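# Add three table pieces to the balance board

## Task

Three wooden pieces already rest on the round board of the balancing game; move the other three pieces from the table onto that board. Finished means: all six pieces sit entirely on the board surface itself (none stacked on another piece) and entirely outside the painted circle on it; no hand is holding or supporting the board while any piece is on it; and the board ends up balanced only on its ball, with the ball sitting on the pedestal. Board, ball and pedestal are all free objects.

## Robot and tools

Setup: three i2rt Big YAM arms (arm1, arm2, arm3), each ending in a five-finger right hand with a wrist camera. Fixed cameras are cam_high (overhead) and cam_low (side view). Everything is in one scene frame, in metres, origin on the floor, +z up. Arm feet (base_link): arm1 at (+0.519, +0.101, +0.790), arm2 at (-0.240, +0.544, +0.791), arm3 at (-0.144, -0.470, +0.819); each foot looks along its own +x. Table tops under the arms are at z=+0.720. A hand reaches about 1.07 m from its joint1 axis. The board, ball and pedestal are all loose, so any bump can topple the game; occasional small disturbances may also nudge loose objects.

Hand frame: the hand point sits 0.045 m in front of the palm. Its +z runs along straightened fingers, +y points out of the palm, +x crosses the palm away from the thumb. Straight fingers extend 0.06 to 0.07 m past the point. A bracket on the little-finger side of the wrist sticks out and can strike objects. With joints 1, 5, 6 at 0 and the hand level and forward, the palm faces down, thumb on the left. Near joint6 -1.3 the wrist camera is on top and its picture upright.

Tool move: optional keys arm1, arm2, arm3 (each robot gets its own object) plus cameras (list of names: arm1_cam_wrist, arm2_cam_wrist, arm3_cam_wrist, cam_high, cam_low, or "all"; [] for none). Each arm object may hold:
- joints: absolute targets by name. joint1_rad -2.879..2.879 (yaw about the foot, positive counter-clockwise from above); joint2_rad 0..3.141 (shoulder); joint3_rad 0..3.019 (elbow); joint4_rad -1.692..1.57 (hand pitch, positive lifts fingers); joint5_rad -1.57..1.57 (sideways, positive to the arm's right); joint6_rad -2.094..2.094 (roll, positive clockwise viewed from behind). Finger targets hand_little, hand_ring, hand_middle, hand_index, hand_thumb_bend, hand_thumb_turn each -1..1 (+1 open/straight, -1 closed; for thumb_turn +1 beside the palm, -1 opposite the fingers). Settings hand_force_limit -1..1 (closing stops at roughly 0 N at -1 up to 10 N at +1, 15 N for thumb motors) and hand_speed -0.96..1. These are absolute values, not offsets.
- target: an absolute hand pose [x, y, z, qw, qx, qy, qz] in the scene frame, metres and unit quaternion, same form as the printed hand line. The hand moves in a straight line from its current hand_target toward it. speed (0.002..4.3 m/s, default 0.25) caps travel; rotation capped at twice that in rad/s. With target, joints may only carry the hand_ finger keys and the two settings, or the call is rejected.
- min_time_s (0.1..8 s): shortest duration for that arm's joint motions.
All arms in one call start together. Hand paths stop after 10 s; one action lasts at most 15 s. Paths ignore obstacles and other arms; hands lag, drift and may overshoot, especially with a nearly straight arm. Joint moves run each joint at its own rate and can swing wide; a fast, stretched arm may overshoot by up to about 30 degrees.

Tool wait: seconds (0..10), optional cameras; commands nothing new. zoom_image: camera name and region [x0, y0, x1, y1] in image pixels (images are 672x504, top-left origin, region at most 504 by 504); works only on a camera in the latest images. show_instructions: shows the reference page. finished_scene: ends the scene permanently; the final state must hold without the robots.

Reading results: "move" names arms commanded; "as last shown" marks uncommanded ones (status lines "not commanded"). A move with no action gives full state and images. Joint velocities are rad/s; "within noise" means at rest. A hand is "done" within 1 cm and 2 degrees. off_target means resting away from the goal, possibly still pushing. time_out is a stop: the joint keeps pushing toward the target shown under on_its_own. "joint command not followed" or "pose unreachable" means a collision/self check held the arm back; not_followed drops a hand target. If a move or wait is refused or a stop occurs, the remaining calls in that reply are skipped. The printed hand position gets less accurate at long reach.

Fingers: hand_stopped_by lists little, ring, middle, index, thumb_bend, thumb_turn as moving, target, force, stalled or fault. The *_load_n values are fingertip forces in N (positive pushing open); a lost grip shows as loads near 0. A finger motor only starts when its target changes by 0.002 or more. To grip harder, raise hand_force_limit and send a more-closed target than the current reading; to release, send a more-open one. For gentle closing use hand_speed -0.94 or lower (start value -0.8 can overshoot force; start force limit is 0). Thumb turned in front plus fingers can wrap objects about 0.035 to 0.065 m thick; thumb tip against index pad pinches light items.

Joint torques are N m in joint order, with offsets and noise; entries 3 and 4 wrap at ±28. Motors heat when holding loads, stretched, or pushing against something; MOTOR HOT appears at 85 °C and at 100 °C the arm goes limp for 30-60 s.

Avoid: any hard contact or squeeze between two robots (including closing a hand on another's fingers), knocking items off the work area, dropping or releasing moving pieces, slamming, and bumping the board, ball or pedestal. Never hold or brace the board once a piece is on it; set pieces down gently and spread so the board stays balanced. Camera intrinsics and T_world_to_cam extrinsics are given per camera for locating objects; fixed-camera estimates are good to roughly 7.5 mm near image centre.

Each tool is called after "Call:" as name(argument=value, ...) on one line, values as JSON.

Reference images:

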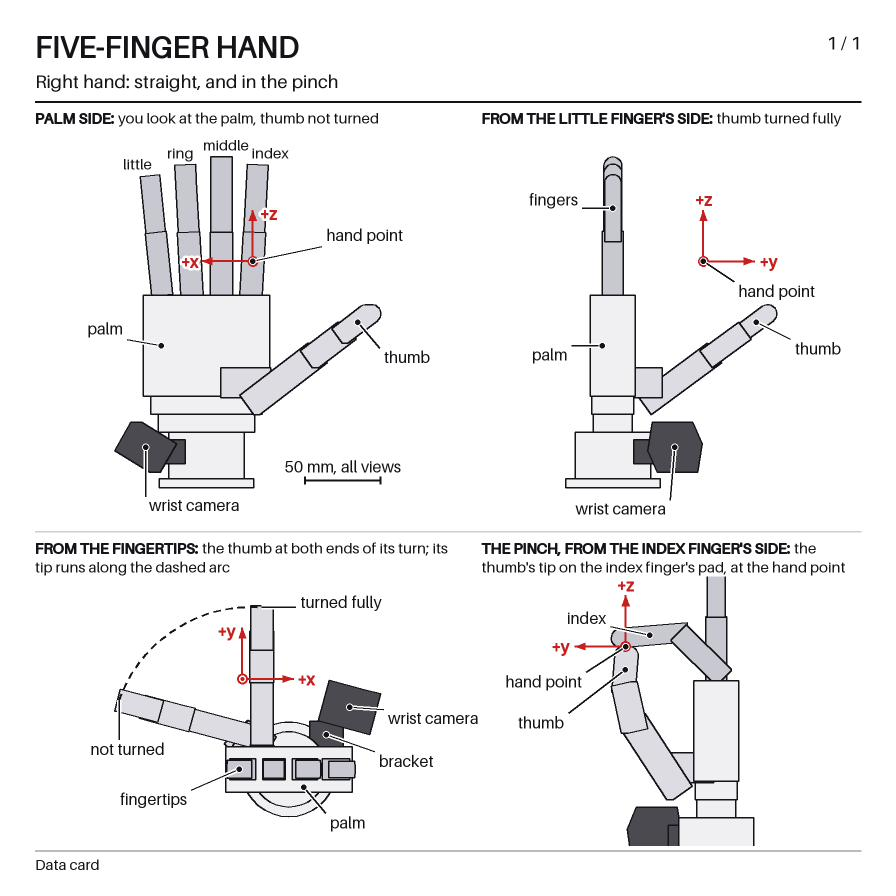

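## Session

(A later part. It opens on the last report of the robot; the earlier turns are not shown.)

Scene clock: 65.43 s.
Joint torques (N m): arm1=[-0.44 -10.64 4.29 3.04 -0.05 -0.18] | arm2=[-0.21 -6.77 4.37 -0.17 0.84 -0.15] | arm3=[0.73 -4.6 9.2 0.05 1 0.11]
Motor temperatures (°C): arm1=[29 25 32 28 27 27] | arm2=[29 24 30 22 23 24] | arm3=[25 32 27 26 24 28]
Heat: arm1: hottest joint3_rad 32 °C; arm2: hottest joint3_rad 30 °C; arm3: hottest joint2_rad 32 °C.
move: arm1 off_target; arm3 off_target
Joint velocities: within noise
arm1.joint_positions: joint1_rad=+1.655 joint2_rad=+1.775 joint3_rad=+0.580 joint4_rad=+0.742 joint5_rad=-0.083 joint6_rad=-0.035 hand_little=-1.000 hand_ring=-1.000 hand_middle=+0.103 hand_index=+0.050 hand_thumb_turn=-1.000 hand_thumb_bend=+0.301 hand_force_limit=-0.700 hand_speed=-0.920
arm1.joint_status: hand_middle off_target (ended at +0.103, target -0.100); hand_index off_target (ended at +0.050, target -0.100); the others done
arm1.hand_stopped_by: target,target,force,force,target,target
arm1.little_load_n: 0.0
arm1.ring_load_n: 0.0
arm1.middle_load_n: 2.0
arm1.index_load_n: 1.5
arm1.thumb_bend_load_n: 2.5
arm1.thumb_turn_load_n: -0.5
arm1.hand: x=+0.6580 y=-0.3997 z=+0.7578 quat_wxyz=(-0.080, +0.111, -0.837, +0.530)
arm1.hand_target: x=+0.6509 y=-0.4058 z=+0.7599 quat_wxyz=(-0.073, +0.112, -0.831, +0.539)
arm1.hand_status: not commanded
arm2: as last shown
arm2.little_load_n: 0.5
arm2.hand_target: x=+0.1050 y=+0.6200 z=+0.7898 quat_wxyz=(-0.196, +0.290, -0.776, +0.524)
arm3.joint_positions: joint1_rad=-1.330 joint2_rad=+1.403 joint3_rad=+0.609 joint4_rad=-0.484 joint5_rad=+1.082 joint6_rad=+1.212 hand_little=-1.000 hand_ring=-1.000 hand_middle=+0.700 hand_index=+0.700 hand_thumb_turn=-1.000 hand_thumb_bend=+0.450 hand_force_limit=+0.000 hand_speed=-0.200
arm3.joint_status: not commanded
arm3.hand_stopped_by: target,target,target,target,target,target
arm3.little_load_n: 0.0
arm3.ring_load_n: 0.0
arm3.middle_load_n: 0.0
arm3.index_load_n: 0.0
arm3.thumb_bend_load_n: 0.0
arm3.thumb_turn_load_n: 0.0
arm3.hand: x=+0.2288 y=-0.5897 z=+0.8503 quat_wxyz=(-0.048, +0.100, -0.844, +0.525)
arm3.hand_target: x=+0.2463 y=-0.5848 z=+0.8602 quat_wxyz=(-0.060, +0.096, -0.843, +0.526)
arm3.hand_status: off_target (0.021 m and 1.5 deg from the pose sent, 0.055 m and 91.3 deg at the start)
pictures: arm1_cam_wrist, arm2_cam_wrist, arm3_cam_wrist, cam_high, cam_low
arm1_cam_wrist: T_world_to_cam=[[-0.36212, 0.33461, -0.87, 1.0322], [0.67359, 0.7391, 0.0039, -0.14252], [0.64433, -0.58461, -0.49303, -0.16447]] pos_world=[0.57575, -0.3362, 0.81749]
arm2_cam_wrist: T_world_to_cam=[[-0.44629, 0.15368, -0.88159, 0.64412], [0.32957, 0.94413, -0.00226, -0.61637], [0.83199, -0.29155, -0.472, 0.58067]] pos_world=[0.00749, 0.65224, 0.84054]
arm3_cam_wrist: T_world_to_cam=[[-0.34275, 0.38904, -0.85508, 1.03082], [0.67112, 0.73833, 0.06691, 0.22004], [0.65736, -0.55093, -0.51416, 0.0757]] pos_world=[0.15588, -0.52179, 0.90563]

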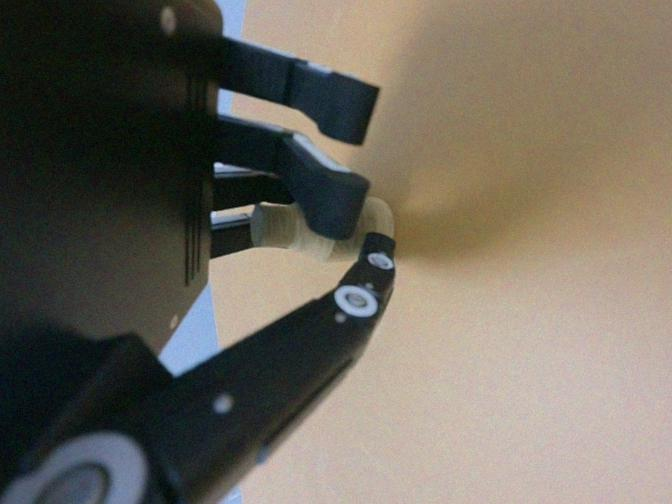

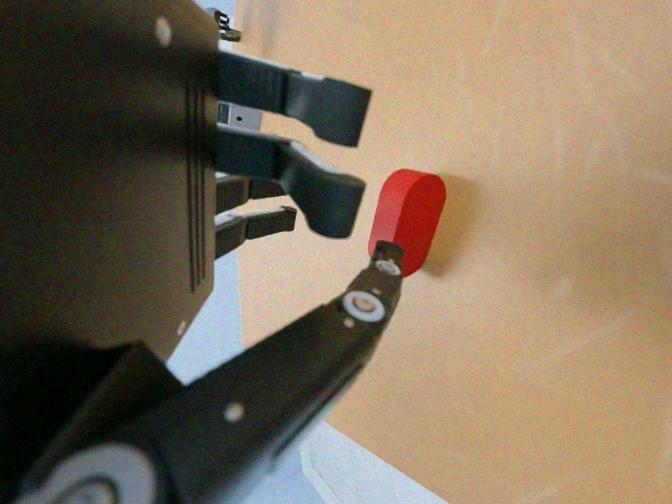

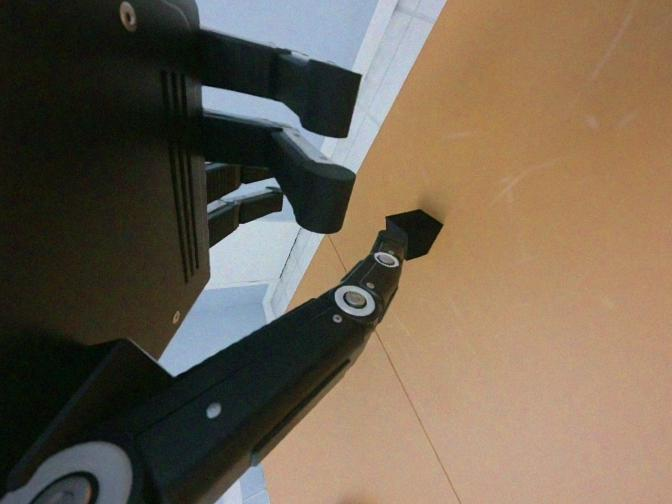

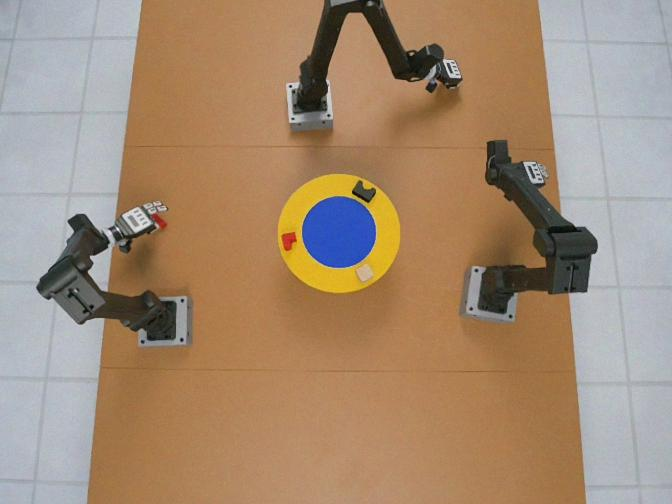

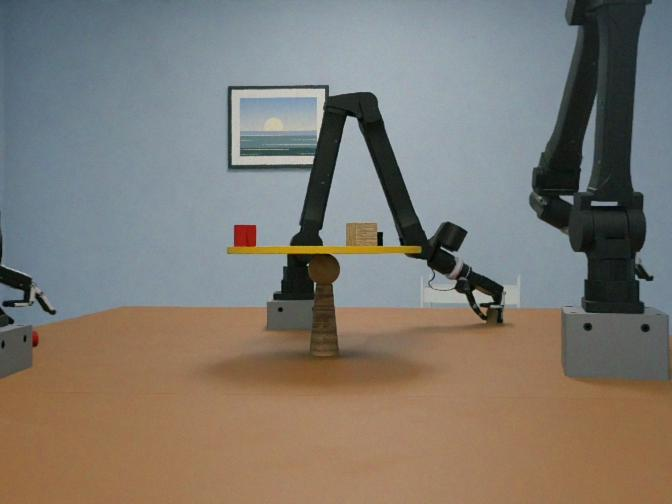

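Call:
move(arm1={"target": [0.651, -0.404, 0.84, 0.073, -0.1124, 0.8312, -0.5397], "speed": 0.08}, arm2={"target": [0.1145, 0.611, 0.755, 0.1958, -0.2903, 0.7765, -0.5238], "speed": 0.05}, arm3={"target": [0.289, -0.6155, 0.81, 0.06, -0.096, 0.8426, -0.5265], "speed": 0.1}, cameras=["all"])

Call:
zoom_image(camera="cam_low", region=[420, 220, 540, 320])

Call:
zoom_image(camera="arm2_cam_wrist", region=[240, 120, 480, 300])

Call:
zoom_image(camera="arm3_cam_wrist", region=[300, 120, 540, 300])

Call:
zoom_image(camera="cam_high", region=[490, 120, 590, 220])

Call:
zoom_image(camera="cam_high", region=[100, 180, 200, 280])

Scene clock: 68.70 s.
Joint torques (N m): arm1=[-0.09 -11.05 7.92 1.8 0.08 -0.16] | arm2=[-0.38 -4.95 3.7 0.81 0.8 -0.19] | arm3=[-1.08 -6.65 7.95 1.17 0.61 -0.05]
Motor temperatures (°C): arm1=[29 25 32 28 27 27] | arm2=[29 24 30 22 23 24] | arm3=[25 32 27 26 24 28]
Heat: arm1: hottest joint3_rad 32 °C; arm2: hottest joint3_rad 30 °C; arm3: hottest joint2_rad 32 °C.
move: arm1 off_target; arm2 done; arm3 off_target
Joint velocities: within noise
arm1.joint_positions: joint1_rad=+1.655 joint2_rad=+1.535 joint3_rad=+0.580 joint4_rad=+0.484 joint5_rad=-0.083 joint6_rad=-0.035 hand_little=-1.000 hand_ring=-1.000 hand_middle=+0.103 hand_index=+0.050 hand_thumb_turn=-1.000 hand_thumb_bend=+0.301 hand_force_limit=-0.700 hand_speed=-0.920
arm1.joint_status: not commanded
arm1.hand_stopped_by: target,target,force,force,target,target
arm1.little_load_n: 0.0
arm1.ring_load_n: 0.0
arm1.middle_load_n: 2.0
arm1.index_load_n: 1.5
arm1.thumb_bend_load_n: 2.5
arm1.thumb_turn_load_n: 0.0
arm1.hand: x=+0.6550 y=-0.3877 z=+0.8214 quat_wxyz=(-0.080, +0.112, -0.841, +0.523)
arm1.hand_target: x=+0.6508 y=-0.4033 z=+0.8401 quat_wxyz=(-0.073, +0.112, -0.831, +0.540)
arm1.hand_status: off_target (0.025 m and 2.4 deg from the pose sent, 0.082 m and 1.5 deg at the start)
arm2.joint_positions: joint1_rad=+2.152 joint2_rad=+1.569 joint3_rad=+0.481 joint4_rad=-0.265 joint5_rad=+1.181 joint6_rad=+1.359 hand_little=-1.000 hand_ring=-1.000 hand_middle=+0.600 hand_index=+0.600 hand_thumb_turn=-1.000 hand_thumb_bend=+0.400 hand_force_limit=+0.000 hand_speed=-0.200
arm2.joint_status: not commanded
arm2.hand_stopped_by: target,target,target,target,target,target
arm2.little_load_n: 0.0
arm2.ring_load_n: 0.0
arm2.middle_load_n: 0.0
arm2.index_load_n: 0.0
arm2.thumb_bend_load_n: 0.0
arm2.thumb_turn_load_n: 0.0
arm2.hand: x=+0.1161 y=+0.6154 z=+0.7597 quat_wxyz=(-0.202, +0.288, -0.777, +0.522)
arm2.hand_target: x=+0.1144 y=+0.6110 z=+0.7552 quat_wxyz=(-0.196, +0.290, -0.777, +0.524)
arm2.hand_status: done (0.007 m and 0.8 deg from the pose sent, 0.036 m and 0.4 deg at the start)
arm3.joint_positions: joint1_rad=-1.395 joint2_rad=+1.616 joint3_rad=+0.653 joint4_rad=-0.187 joint5_rad=+1.057 joint6_rad=+1.058 hand_little=-1.000 hand_ring=-1.000 hand_middle=+0.700 hand_index=+0.700 hand_thumb_turn=-1.000 hand_thumb_bend=+0.450 hand_force_limit=+0.000 hand_speed=-0.200
arm3.joint_status: not commanded
arm3.hand_stopped_by: target,target,target,target,target,target
arm3.little_load_n: 0.0
arm3.ring_load_n: 0.0
arm3.middle_load_n: 0.0
arm3.index_load_n: 0.0
arm3.thumb_bend_load_n: 0.0
arm3.thumb_turn_load_n: 0.0
arm3.hand: x=+0.2705 y=-0.6103 z=+0.8029 quat_wxyz=(-0.048, +0.108, -0.843, +0.525)
arm3.hand_target: x=+0.2882 y=-0.6153 z=+0.8105 quat_wxyz=(-0.060, +0.096, -0.843, +0.527)
arm3.hand_status: off_target (0.021 m and 1.9 deg from the pose sent, 0.077 m and 1.5 deg at the start)
pictures: arm1_cam_wrist, arm2_cam_wrist, arm3_cam_wrist, cam_high, cam_low
arm1_cam_wrist: T_world_to_cam=[[-0.36504, 0.34946, -0.86292, 1.08423], [0.6734, 0.73914, 0.01447, -0.15806], [0.64287, -0.57581, -0.50514, -0.10988]] pos_world=[0.57286, -0.32533, 0.88238]
arm2_cam_wrist: T_world_to_cam=[[-0.44028, 0.15818, -0.88382, 0.62348], [0.3306, 0.94376, 0.00422, -0.61579], [0.83478, -0.29033, -0.46781, 0.55319]] pos_world=[0.01629, 0.64314, 0.81244]
arm3_cam_wrist: T_world_to_cam=[[-0.35405, 0.38229, -0.85352, 1.01031], [0.66217, 0.74696, 0.05989, 0.22392], [0.66044, -0.54397, -0.5176, 0.01876]] pos_world=[0.19704, -0.54328, 0.85862]

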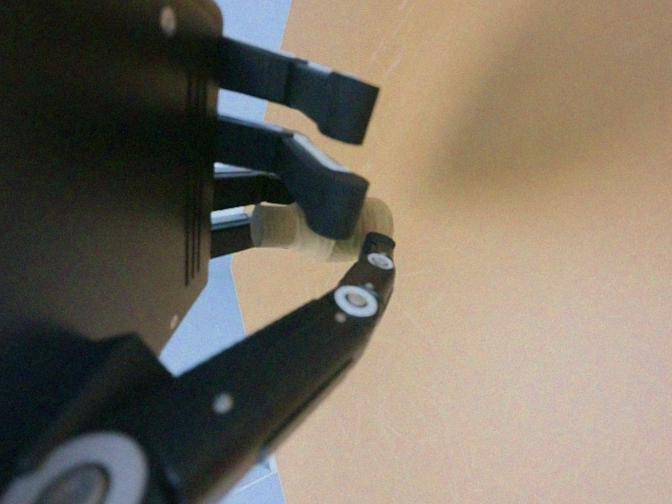

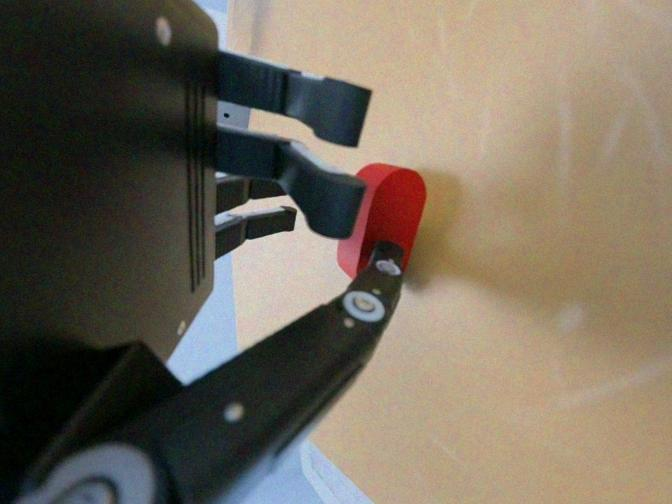

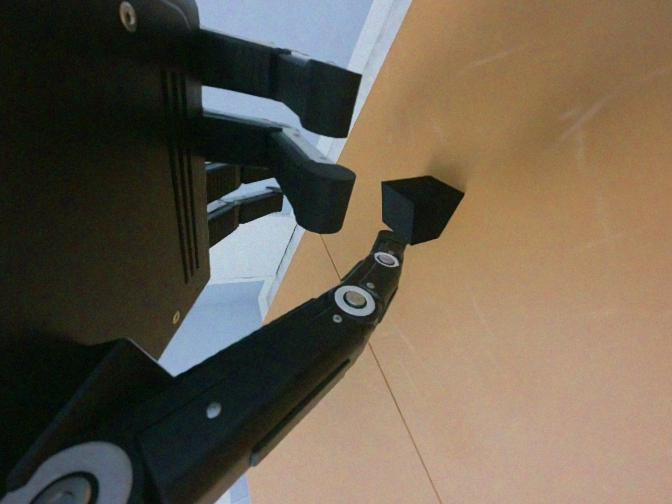

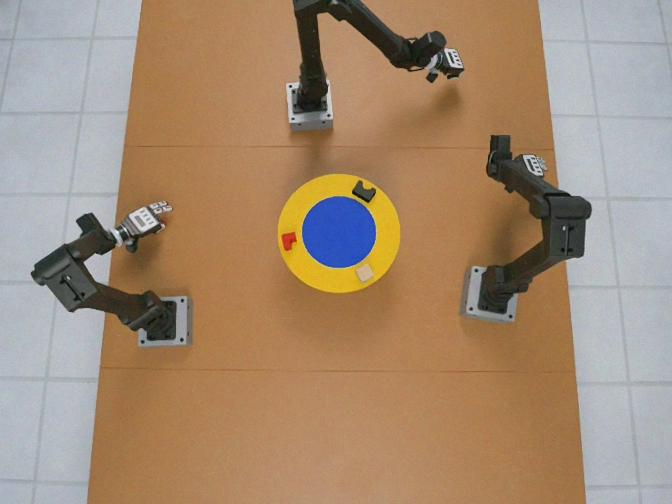

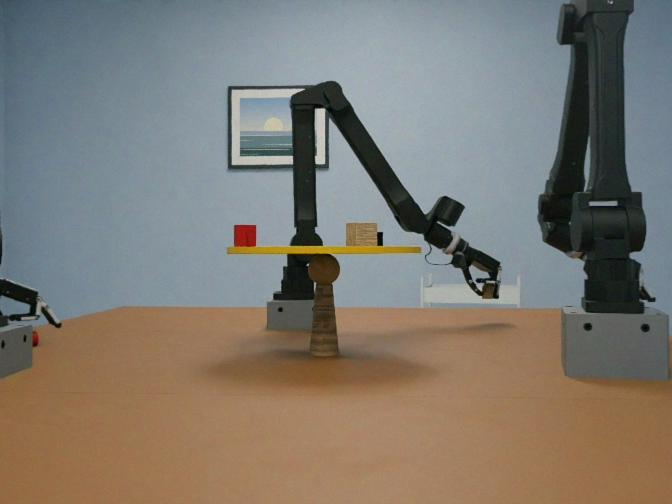

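Scaled by 4.200 from the camera's image (finer frame: 960x720).

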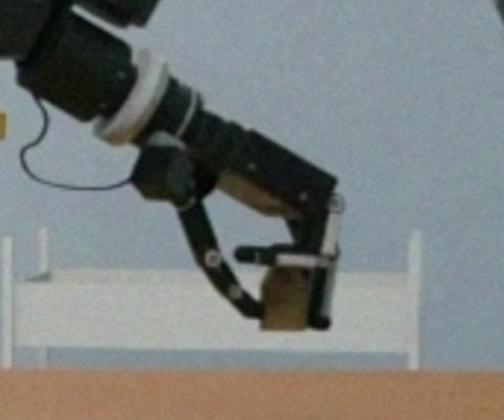

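Scaled by 2.100 from the camera's image (finer frame: 960x720).

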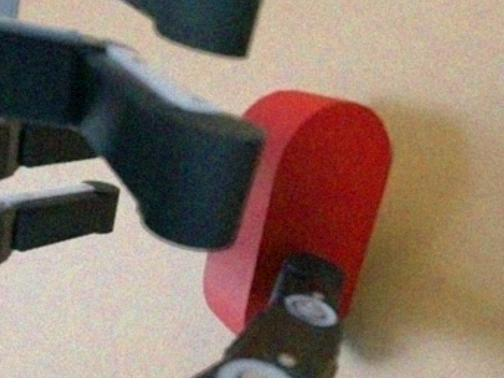

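Scaled by 2.100 from the camera's image (finer frame: 960x720).

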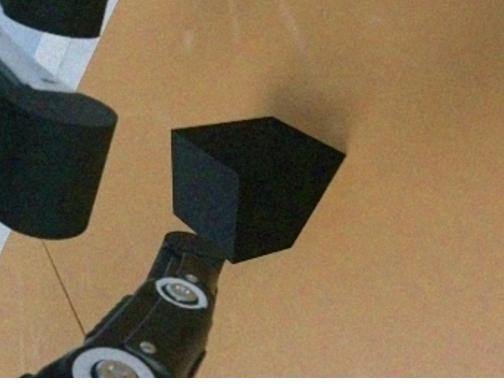

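Scaled by 5.040 from the camera's image (finer frame: 960x720).

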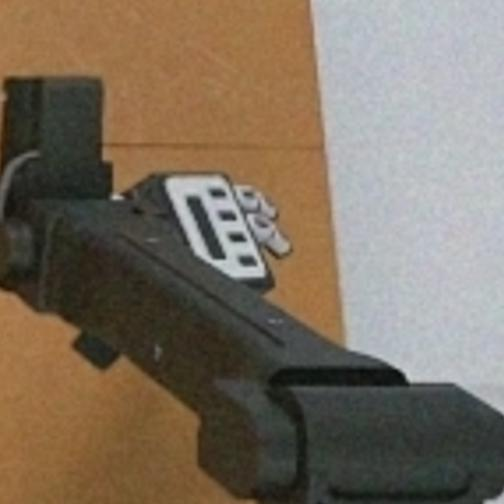

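Scaled by 5.040 from the camera's image (finer frame: 960x720).

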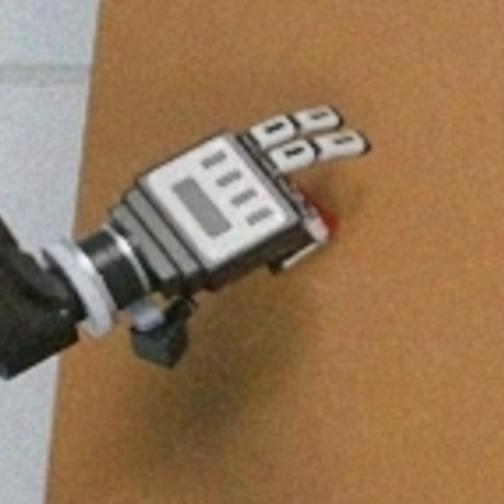

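Call:
move(arm2={"target": [0.110, 0.607, 0.738, 0.1958, -0.2903, 0.7765, -0.5238], "speed": 0.05}, arm3={"target": [0.289, -0.618, 0.75, 0.06, -0.096, 0.8426, -0.5265], "speed": 0.06}, cameras=["all"])

Call:
zoom_image(camera="arm2_cam_wrist", region=[240, 120, 480, 300])

Call:
zoom_image(camera="arm3_cam_wrist", region=[240, 120, 480, 300])

Call:
zoom_image(camera="cam_high", region=[490, 120, 590, 220])

Call:
zoom_image(camera="cam_high", region=[100, 180, 200, 280])

Call:
zoom_image(camera="cam_low", region=[0, 230, 100, 360])

Scene clock: 74.33 s.
Joint torques (N m): arm1=[0.03 -11.22 7.91 1.78 0.07 -0.17] | arm2=[-0.44 -5.19 3.18 0.87 0.8 -0.18] | arm3=[-1.08 -7.88 5.2 1.14 0.6 -0.05]
Motor temperatures (°C): arm1=[29 25 33 28 27 27] | arm2=[29 24 29 22 24 24] | arm3=[25 32 28 26 24 28]
Heat: arm1: hottest joint3_rad 33 °C; arm2: hottest joint1_rad 29 °C; arm3: hottest joint2_rad 32 °C.
move: arm2 done; arm3 done
Joint velocities: within noise
arm1: as last shown
arm2.joint_positions: joint1_rad=+2.150 joint2_rad=+1.625 joint3_rad=+0.459 joint4_rad=-0.181 joint5_rad=+1.180 joint6_rad=+1.354 hand_little=-1.000 hand_ring=-1.000 hand_middle=+0.600 hand_index=+0.600 hand_thumb_turn=-1.000 hand_thumb_bend=+0.400 hand_force_limit=+0.000 hand_speed=-0.200
arm2.joint_status: not commanded
arm2.hand_stopped_by: target,target,target,target,target,target
arm2.little_load_n: 0.0
arm2.ring_load_n: 0.5
arm2.middle_load_n: 0.0
arm2.index_load_n: 0.0
arm2.thumb_bend_load_n: 0.0
arm2.thumb_turn_load_n: 0.0
arm2.hand: x=+0.1121 y=+0.6118 z=+0.7428 quat_wxyz=(-0.202, +0.288, -0.777, +0.522)
arm2.hand_target: x=+0.1099 y=+0.6072 z=+0.7382 quat_wxyz=(-0.196, +0.290, -0.777, +0.524)
arm2.hand_status: done (0.007 m and 0.8 deg from the pose sent, 0.024 m and 0.8 deg at the start)
arm3.joint_positions: joint1_rad=-1.401 joint2_rad=+1.797 joint3_rad=+0.653 joint4_rad=+0.022 joint5_rad=+1.054 joint6_rad=+1.047 hand_little=-1.000 hand_ring=-1.000 hand_middle=+0.700 hand_index=+0.700 hand_thumb_turn=-1.000 hand_thumb_bend=+0.450 hand_force_limit=+0.000 hand_speed=-0.200
arm3.joint_status: not commanded
arm3.hand_stopped_by: target,target,target,target,target,target
arm3.little_load_n: 0.0
arm3.ring_load_n: 0.0
arm3.middle_load_n: 0.0
arm3.index_load_n: 0.0
arm3.thumb_bend_load_n: 0.0
arm3.thumb_turn_load_n: 0.0
arm3.hand: x=+0.2813 y=-0.6129 z=+0.7493 quat_wxyz=(-0.056, +0.103, -0.842, +0.526)
arm3.hand_target: x=+0.2887 y=-0.6180 z=+0.7501 quat_wxyz=(-0.060, +0.096, -0.843, +0.526)
arm3.hand_status: done (0.009 m and 0.9 deg from the pose sent, 0.057 m and 1.9 deg at the start)
pictures: arm1_cam_wrist, arm2_cam_wrist, arm3_cam_wrist, cam_high, cam_low
arm1_cam_wrist: T_world_to_cam=[[-0.36504, 0.34946, -0.86292, 1.08423], [0.6734, 0.73914, 0.01447, -0.15806], [0.64287, -0.57581, -0.50514, -0.10988]] pos_world=[0.57286, -0.32533, 0.88238]
arm2_cam_wrist: T_world_to_cam=[[-0.43983, 0.15867, -0.88395, 0.60703], [0.33031, 0.94386, 0.00508, -0.61161], [0.83513, -0.28974, -0.46755, 0.547]] pos_world=[0.01219, 0.63944, 0.79544]
arm3_cam_wrist: T_world_to_cam=[[-0.33854, 0.38249, -0.8597, 0.96981], [0.66061, 0.74724, 0.07231, 0.21312], [0.67006, -0.54345, -0.50565, -0.02887]] pos_world=[0.20687, -0.54588, 0.80374]

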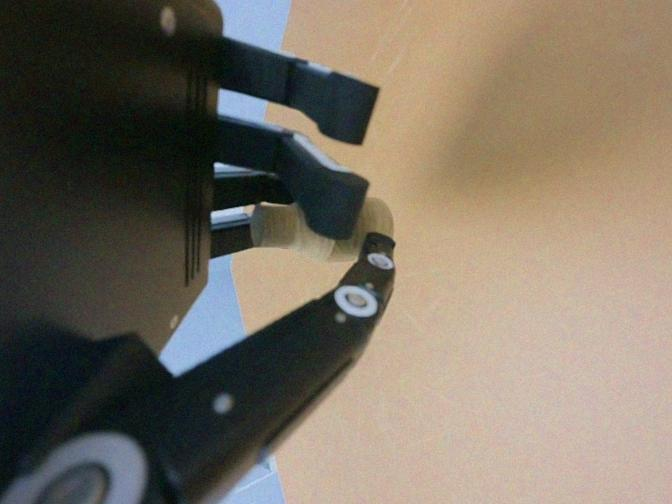

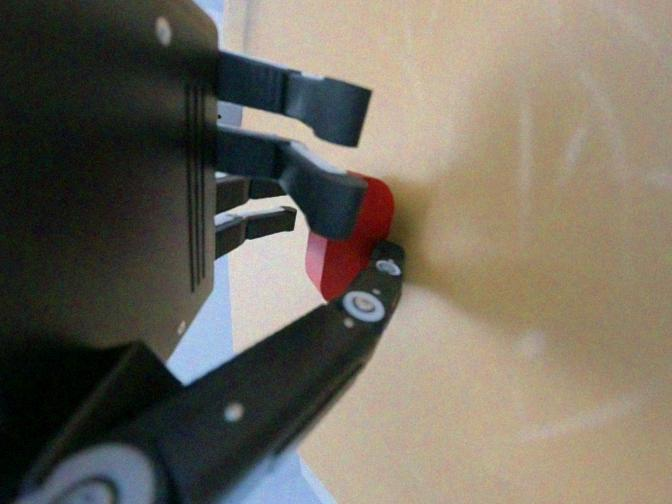

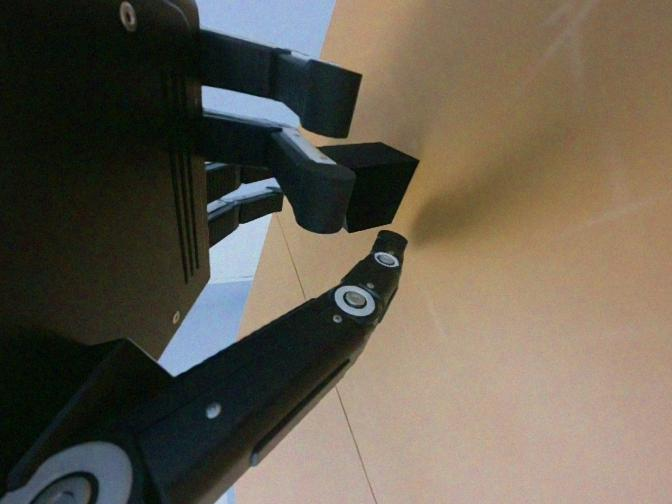

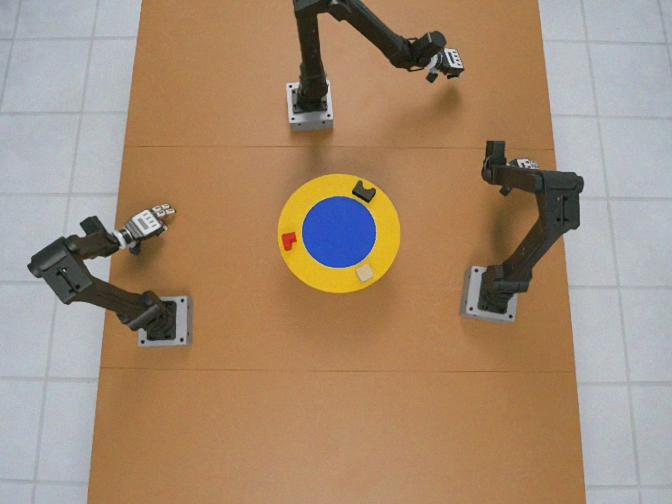

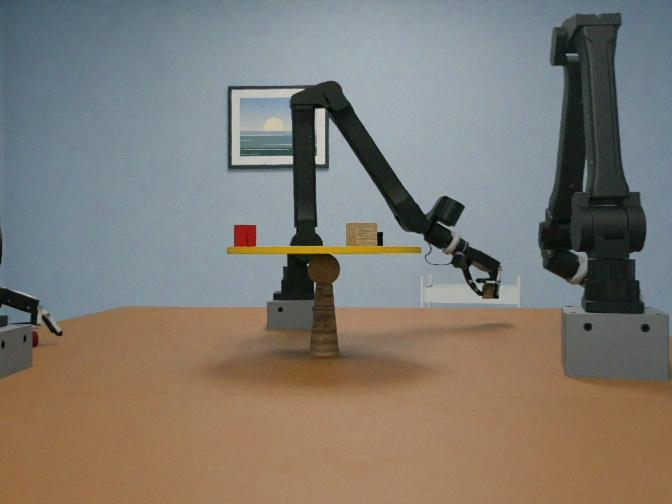

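Scaled by 2.100 from the camera's image (finer frame: 960x720).

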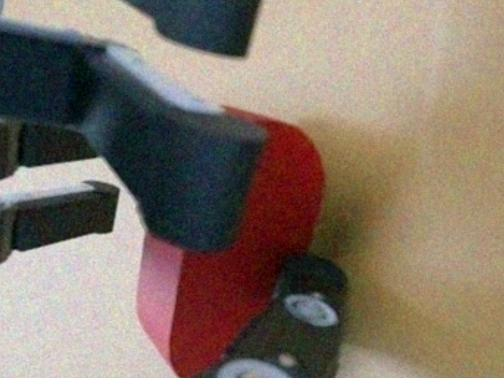

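Scaled by 2.100 from the camera's image (finer frame: 960x720).

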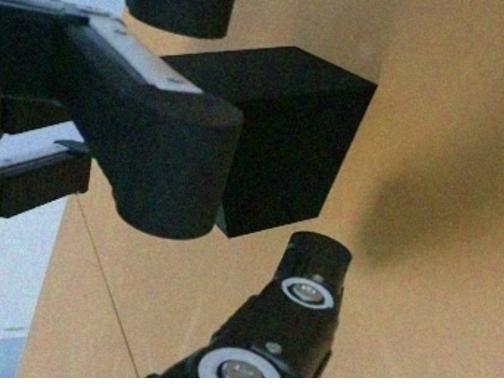

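Scaled by 5.040 from the camera's image (finer frame: 960x720).

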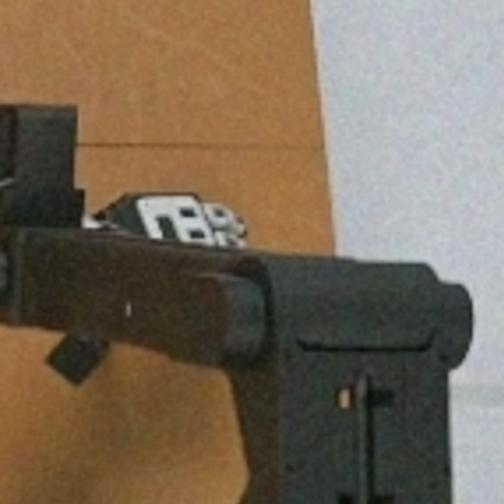

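Scaled by 5.040 from the camera's image (finer frame: 960x720).

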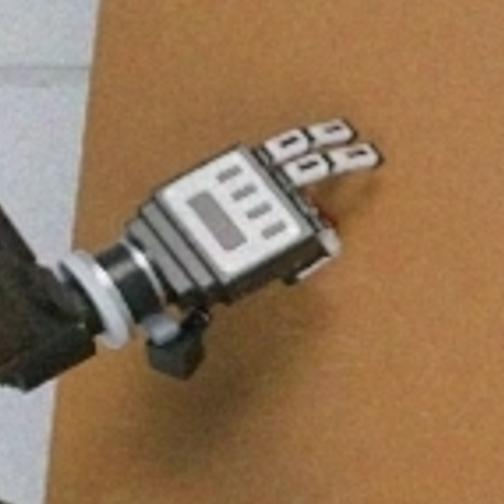

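Scaled by 3.877 from the camera's image (finer frame: 960x720).

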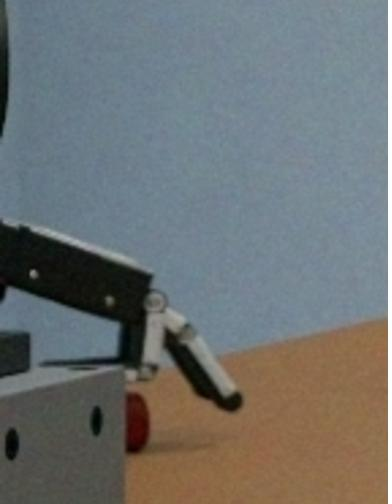

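Call:
move(arm3={"target": [0.279, -0.619, 0.746, 0.06, -0.096, 0.8426, -0.5265], "speed": 0.05}, arm2={"joints": {"hand_force_limit": -0.7, "hand_speed": -0.92, "hand_index": -0.15, "hand_middle": -0.15}}, cameras=["all"])

Call:
zoom_image(camera="arm2_cam_wrist", region=[240, 120, 480, 300])

Call:
zoom_image(camera="arm3_cam_wrist", region=[240, 120, 480, 300])

Call:
zoom_image(camera="cam_high", region=[100, 180, 200, 280])

Call:
zoom_image(camera="cam_low", region=[0, 230, 100, 360])

Scene clock: 79.83 s.
Joint torques (N m): arm1=[-0.09 -11.05 7.94 1.81 0.09 -0.18] | arm2=[-0.44 -5.25 3.15 0.8 0.8 -0.18] | arm3=[-1.08 -7.88 3.56 1.21 0.59 -0.06]
Motor temperatures (°C): arm1=[29 25 33 27 27 27] | arm2=[29 24 29 22 24 24] | arm3=[25 32 28 25 24 28]
Heat: arm1: hottest joint3_rad 33 °C; arm2: hottest joint1_rad 29 °C; arm3: hottest joint2_rad 32 °C.
move: arm2 off_target; arm3 done
Joint velocities: within noise
arm1: as last shown
arm2.joint_positions: joint1_rad=+2.150 joint2_rad=+1.625 joint3_rad=+0.459 joint4_rad=-0.180 joint5_rad=+1.180 joint6_rad=+1.353 hand_little=-1.000 hand_ring=-1.000 hand_middle=-0.080 hand_index=-0.109 hand_thumb_turn=-1.000 hand_thumb_bend=+0.400 hand_force_limit=-0.700 hand_speed=-0.920
arm2.joint_status: hand_middle off_target (ended at -0.080, target -0.150); hand_index off_target (ended at -0.109, target -0.150); the others done
arm2.hand_stopped_by: target,target,force,force,target,target
arm2.little_load_n: 0.0
arm2.ring_load_n: 0.0
arm2.middle_load_n: 1.0
arm2.index_load_n: 1.5
arm2.thumb_bend_load_n: 2.0
arm2.thumb_turn_load_n: 0.0
arm2.hand: x=+0.1123 y=+0.6118 z=+0.7428 quat_wxyz=(-0.203, +0.288, -0.777, +0.522)
arm2.hand_target: x=+0.1100 y=+0.6071 z=+0.7382 quat_wxyz=(-0.196, +0.290, -0.777, +0.524)
arm2.hand_status: not commanded
arm3.joint_positions: joint1_rad=-1.405 joint2_rad=+1.797 joint3_rad=+0.644 joint4_rad=+0.055 joint5_rad=+1.053 joint6_rad=+1.041 hand_little=-1.000 hand_ring=-1.000 hand_middle=+0.700 hand_index=+0.700 hand_thumb_turn=-1.000 hand_thumb_bend=+0.450 hand_force_limit=+0.000 hand_speed=-0.200
arm3.joint_status: not commanded
arm3.hand_stopped_by: target,target,target,target,target,target
arm3.little_load_n: 0.0
arm3.ring_load_n: 0.0
arm3.middle_load_n: 0.0
arm3.index_load_n: 0.0
arm3.thumb_bend_load_n: 0.0
arm3.thumb_turn_load_n: 0.0
arm3.hand: x=+0.2824 y=-0.6142 z=+0.7500 quat_wxyz=(-0.063, +0.098, -0.842, +0.527)
arm3.hand_target: x=+0.2789 y=-0.6189 z=+0.7462 quat_wxyz=(-0.060, +0.096, -0.843, +0.527)
arm3.hand_status: done (0.007 m and 0.5 deg from the pose sent, 0.007 m and 0.9 deg at the start)
pictures: arm1_cam_wrist, arm2_cam_wrist, arm3_cam_wrist, cam_high, cam_low
arm1_cam_wrist: T_world_to_cam=[[-0.36504, 0.34946, -0.86292, 1.08423], [0.6734, 0.73914, 0.01447, -0.15806], [0.64287, -0.57581, -0.50514, -0.10988]] pos_world=[0.57286, -0.32533, 0.88238]
arm2_cam_wrist: T_world_to_cam=[[-0.43926, 0.15915, -0.88415, 0.60705], [0.33053, 0.94378, 0.00568, -0.6121], [0.83535, -0.28974, -0.46717, 0.54657]] pos_world=[0.01239, 0.63944, 0.79553]
arm3_cam_wrist: T_world_to_cam=[[-0.322, 0.38211, -0.8662, 0.97126], [0.65936, 0.74707, 0.08445, 0.20448], [0.67939, -0.54394, -0.49251, -0.04281]] pos_world=[0.207, -0.54718, 0.80296]

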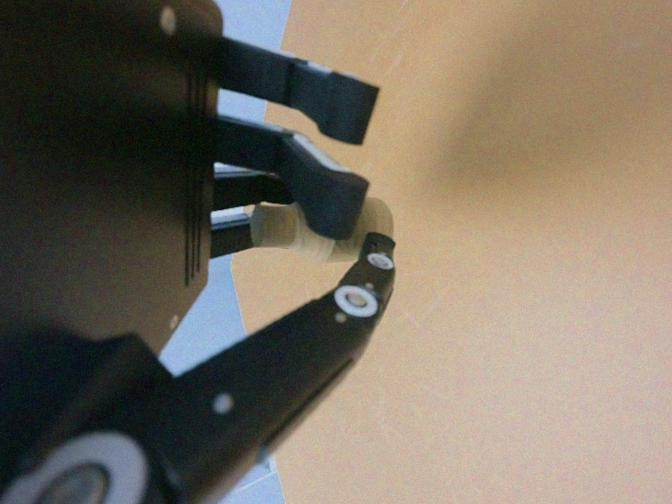

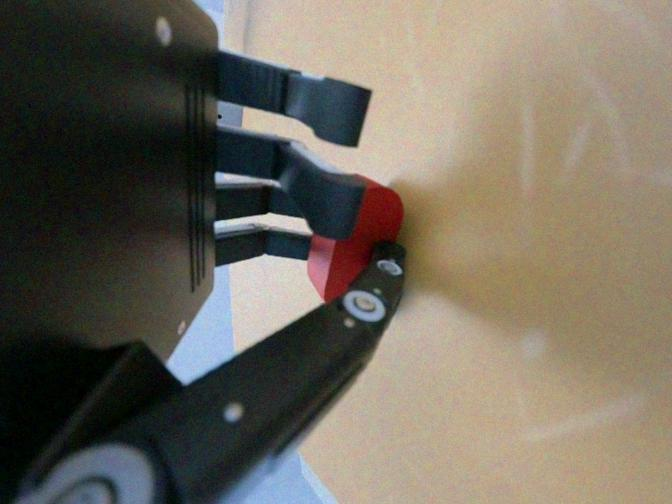

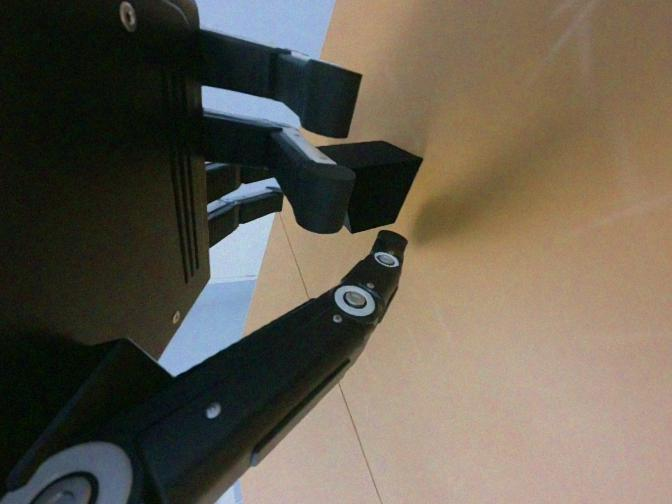

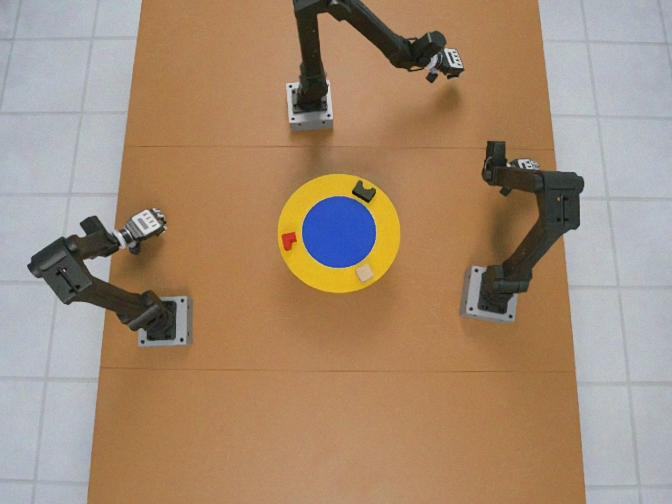

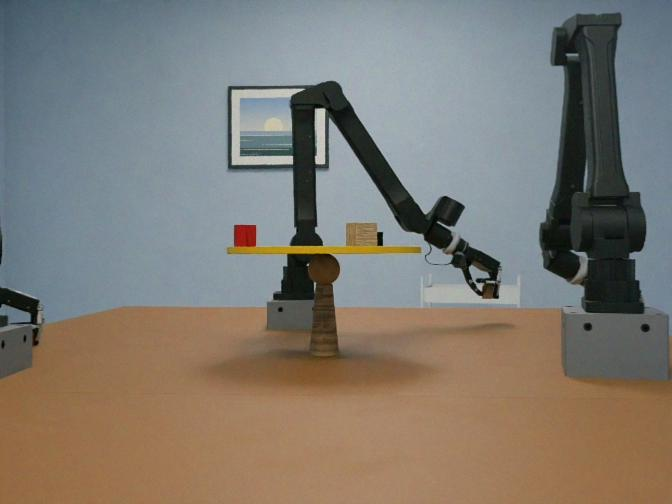

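Scaled by 2.100 from the camera's image (finer frame: 960x720).

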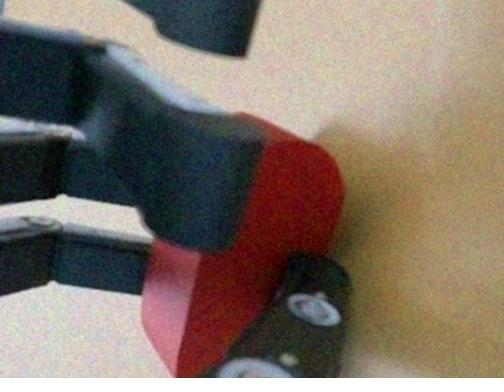

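Scaled by 2.100 from the camera's image (finer frame: 960x720).

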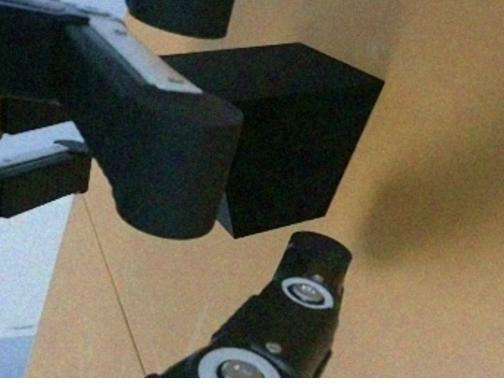

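Scaled by 5.040 from the camera's image (finer frame: 960x720).

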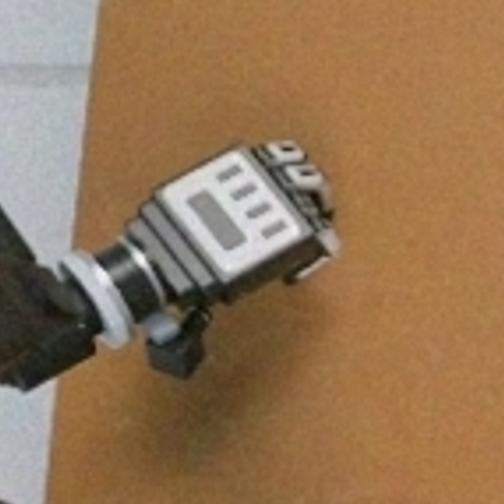

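Scaled by 3.877 from the camera's image (finer frame: 960x720).

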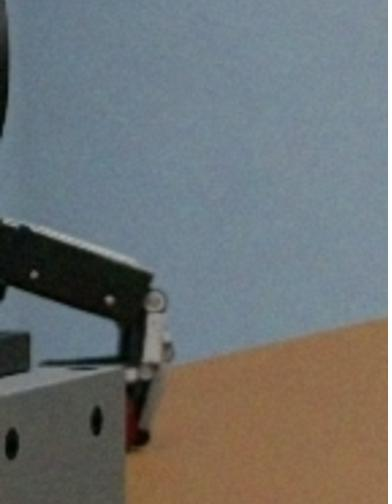

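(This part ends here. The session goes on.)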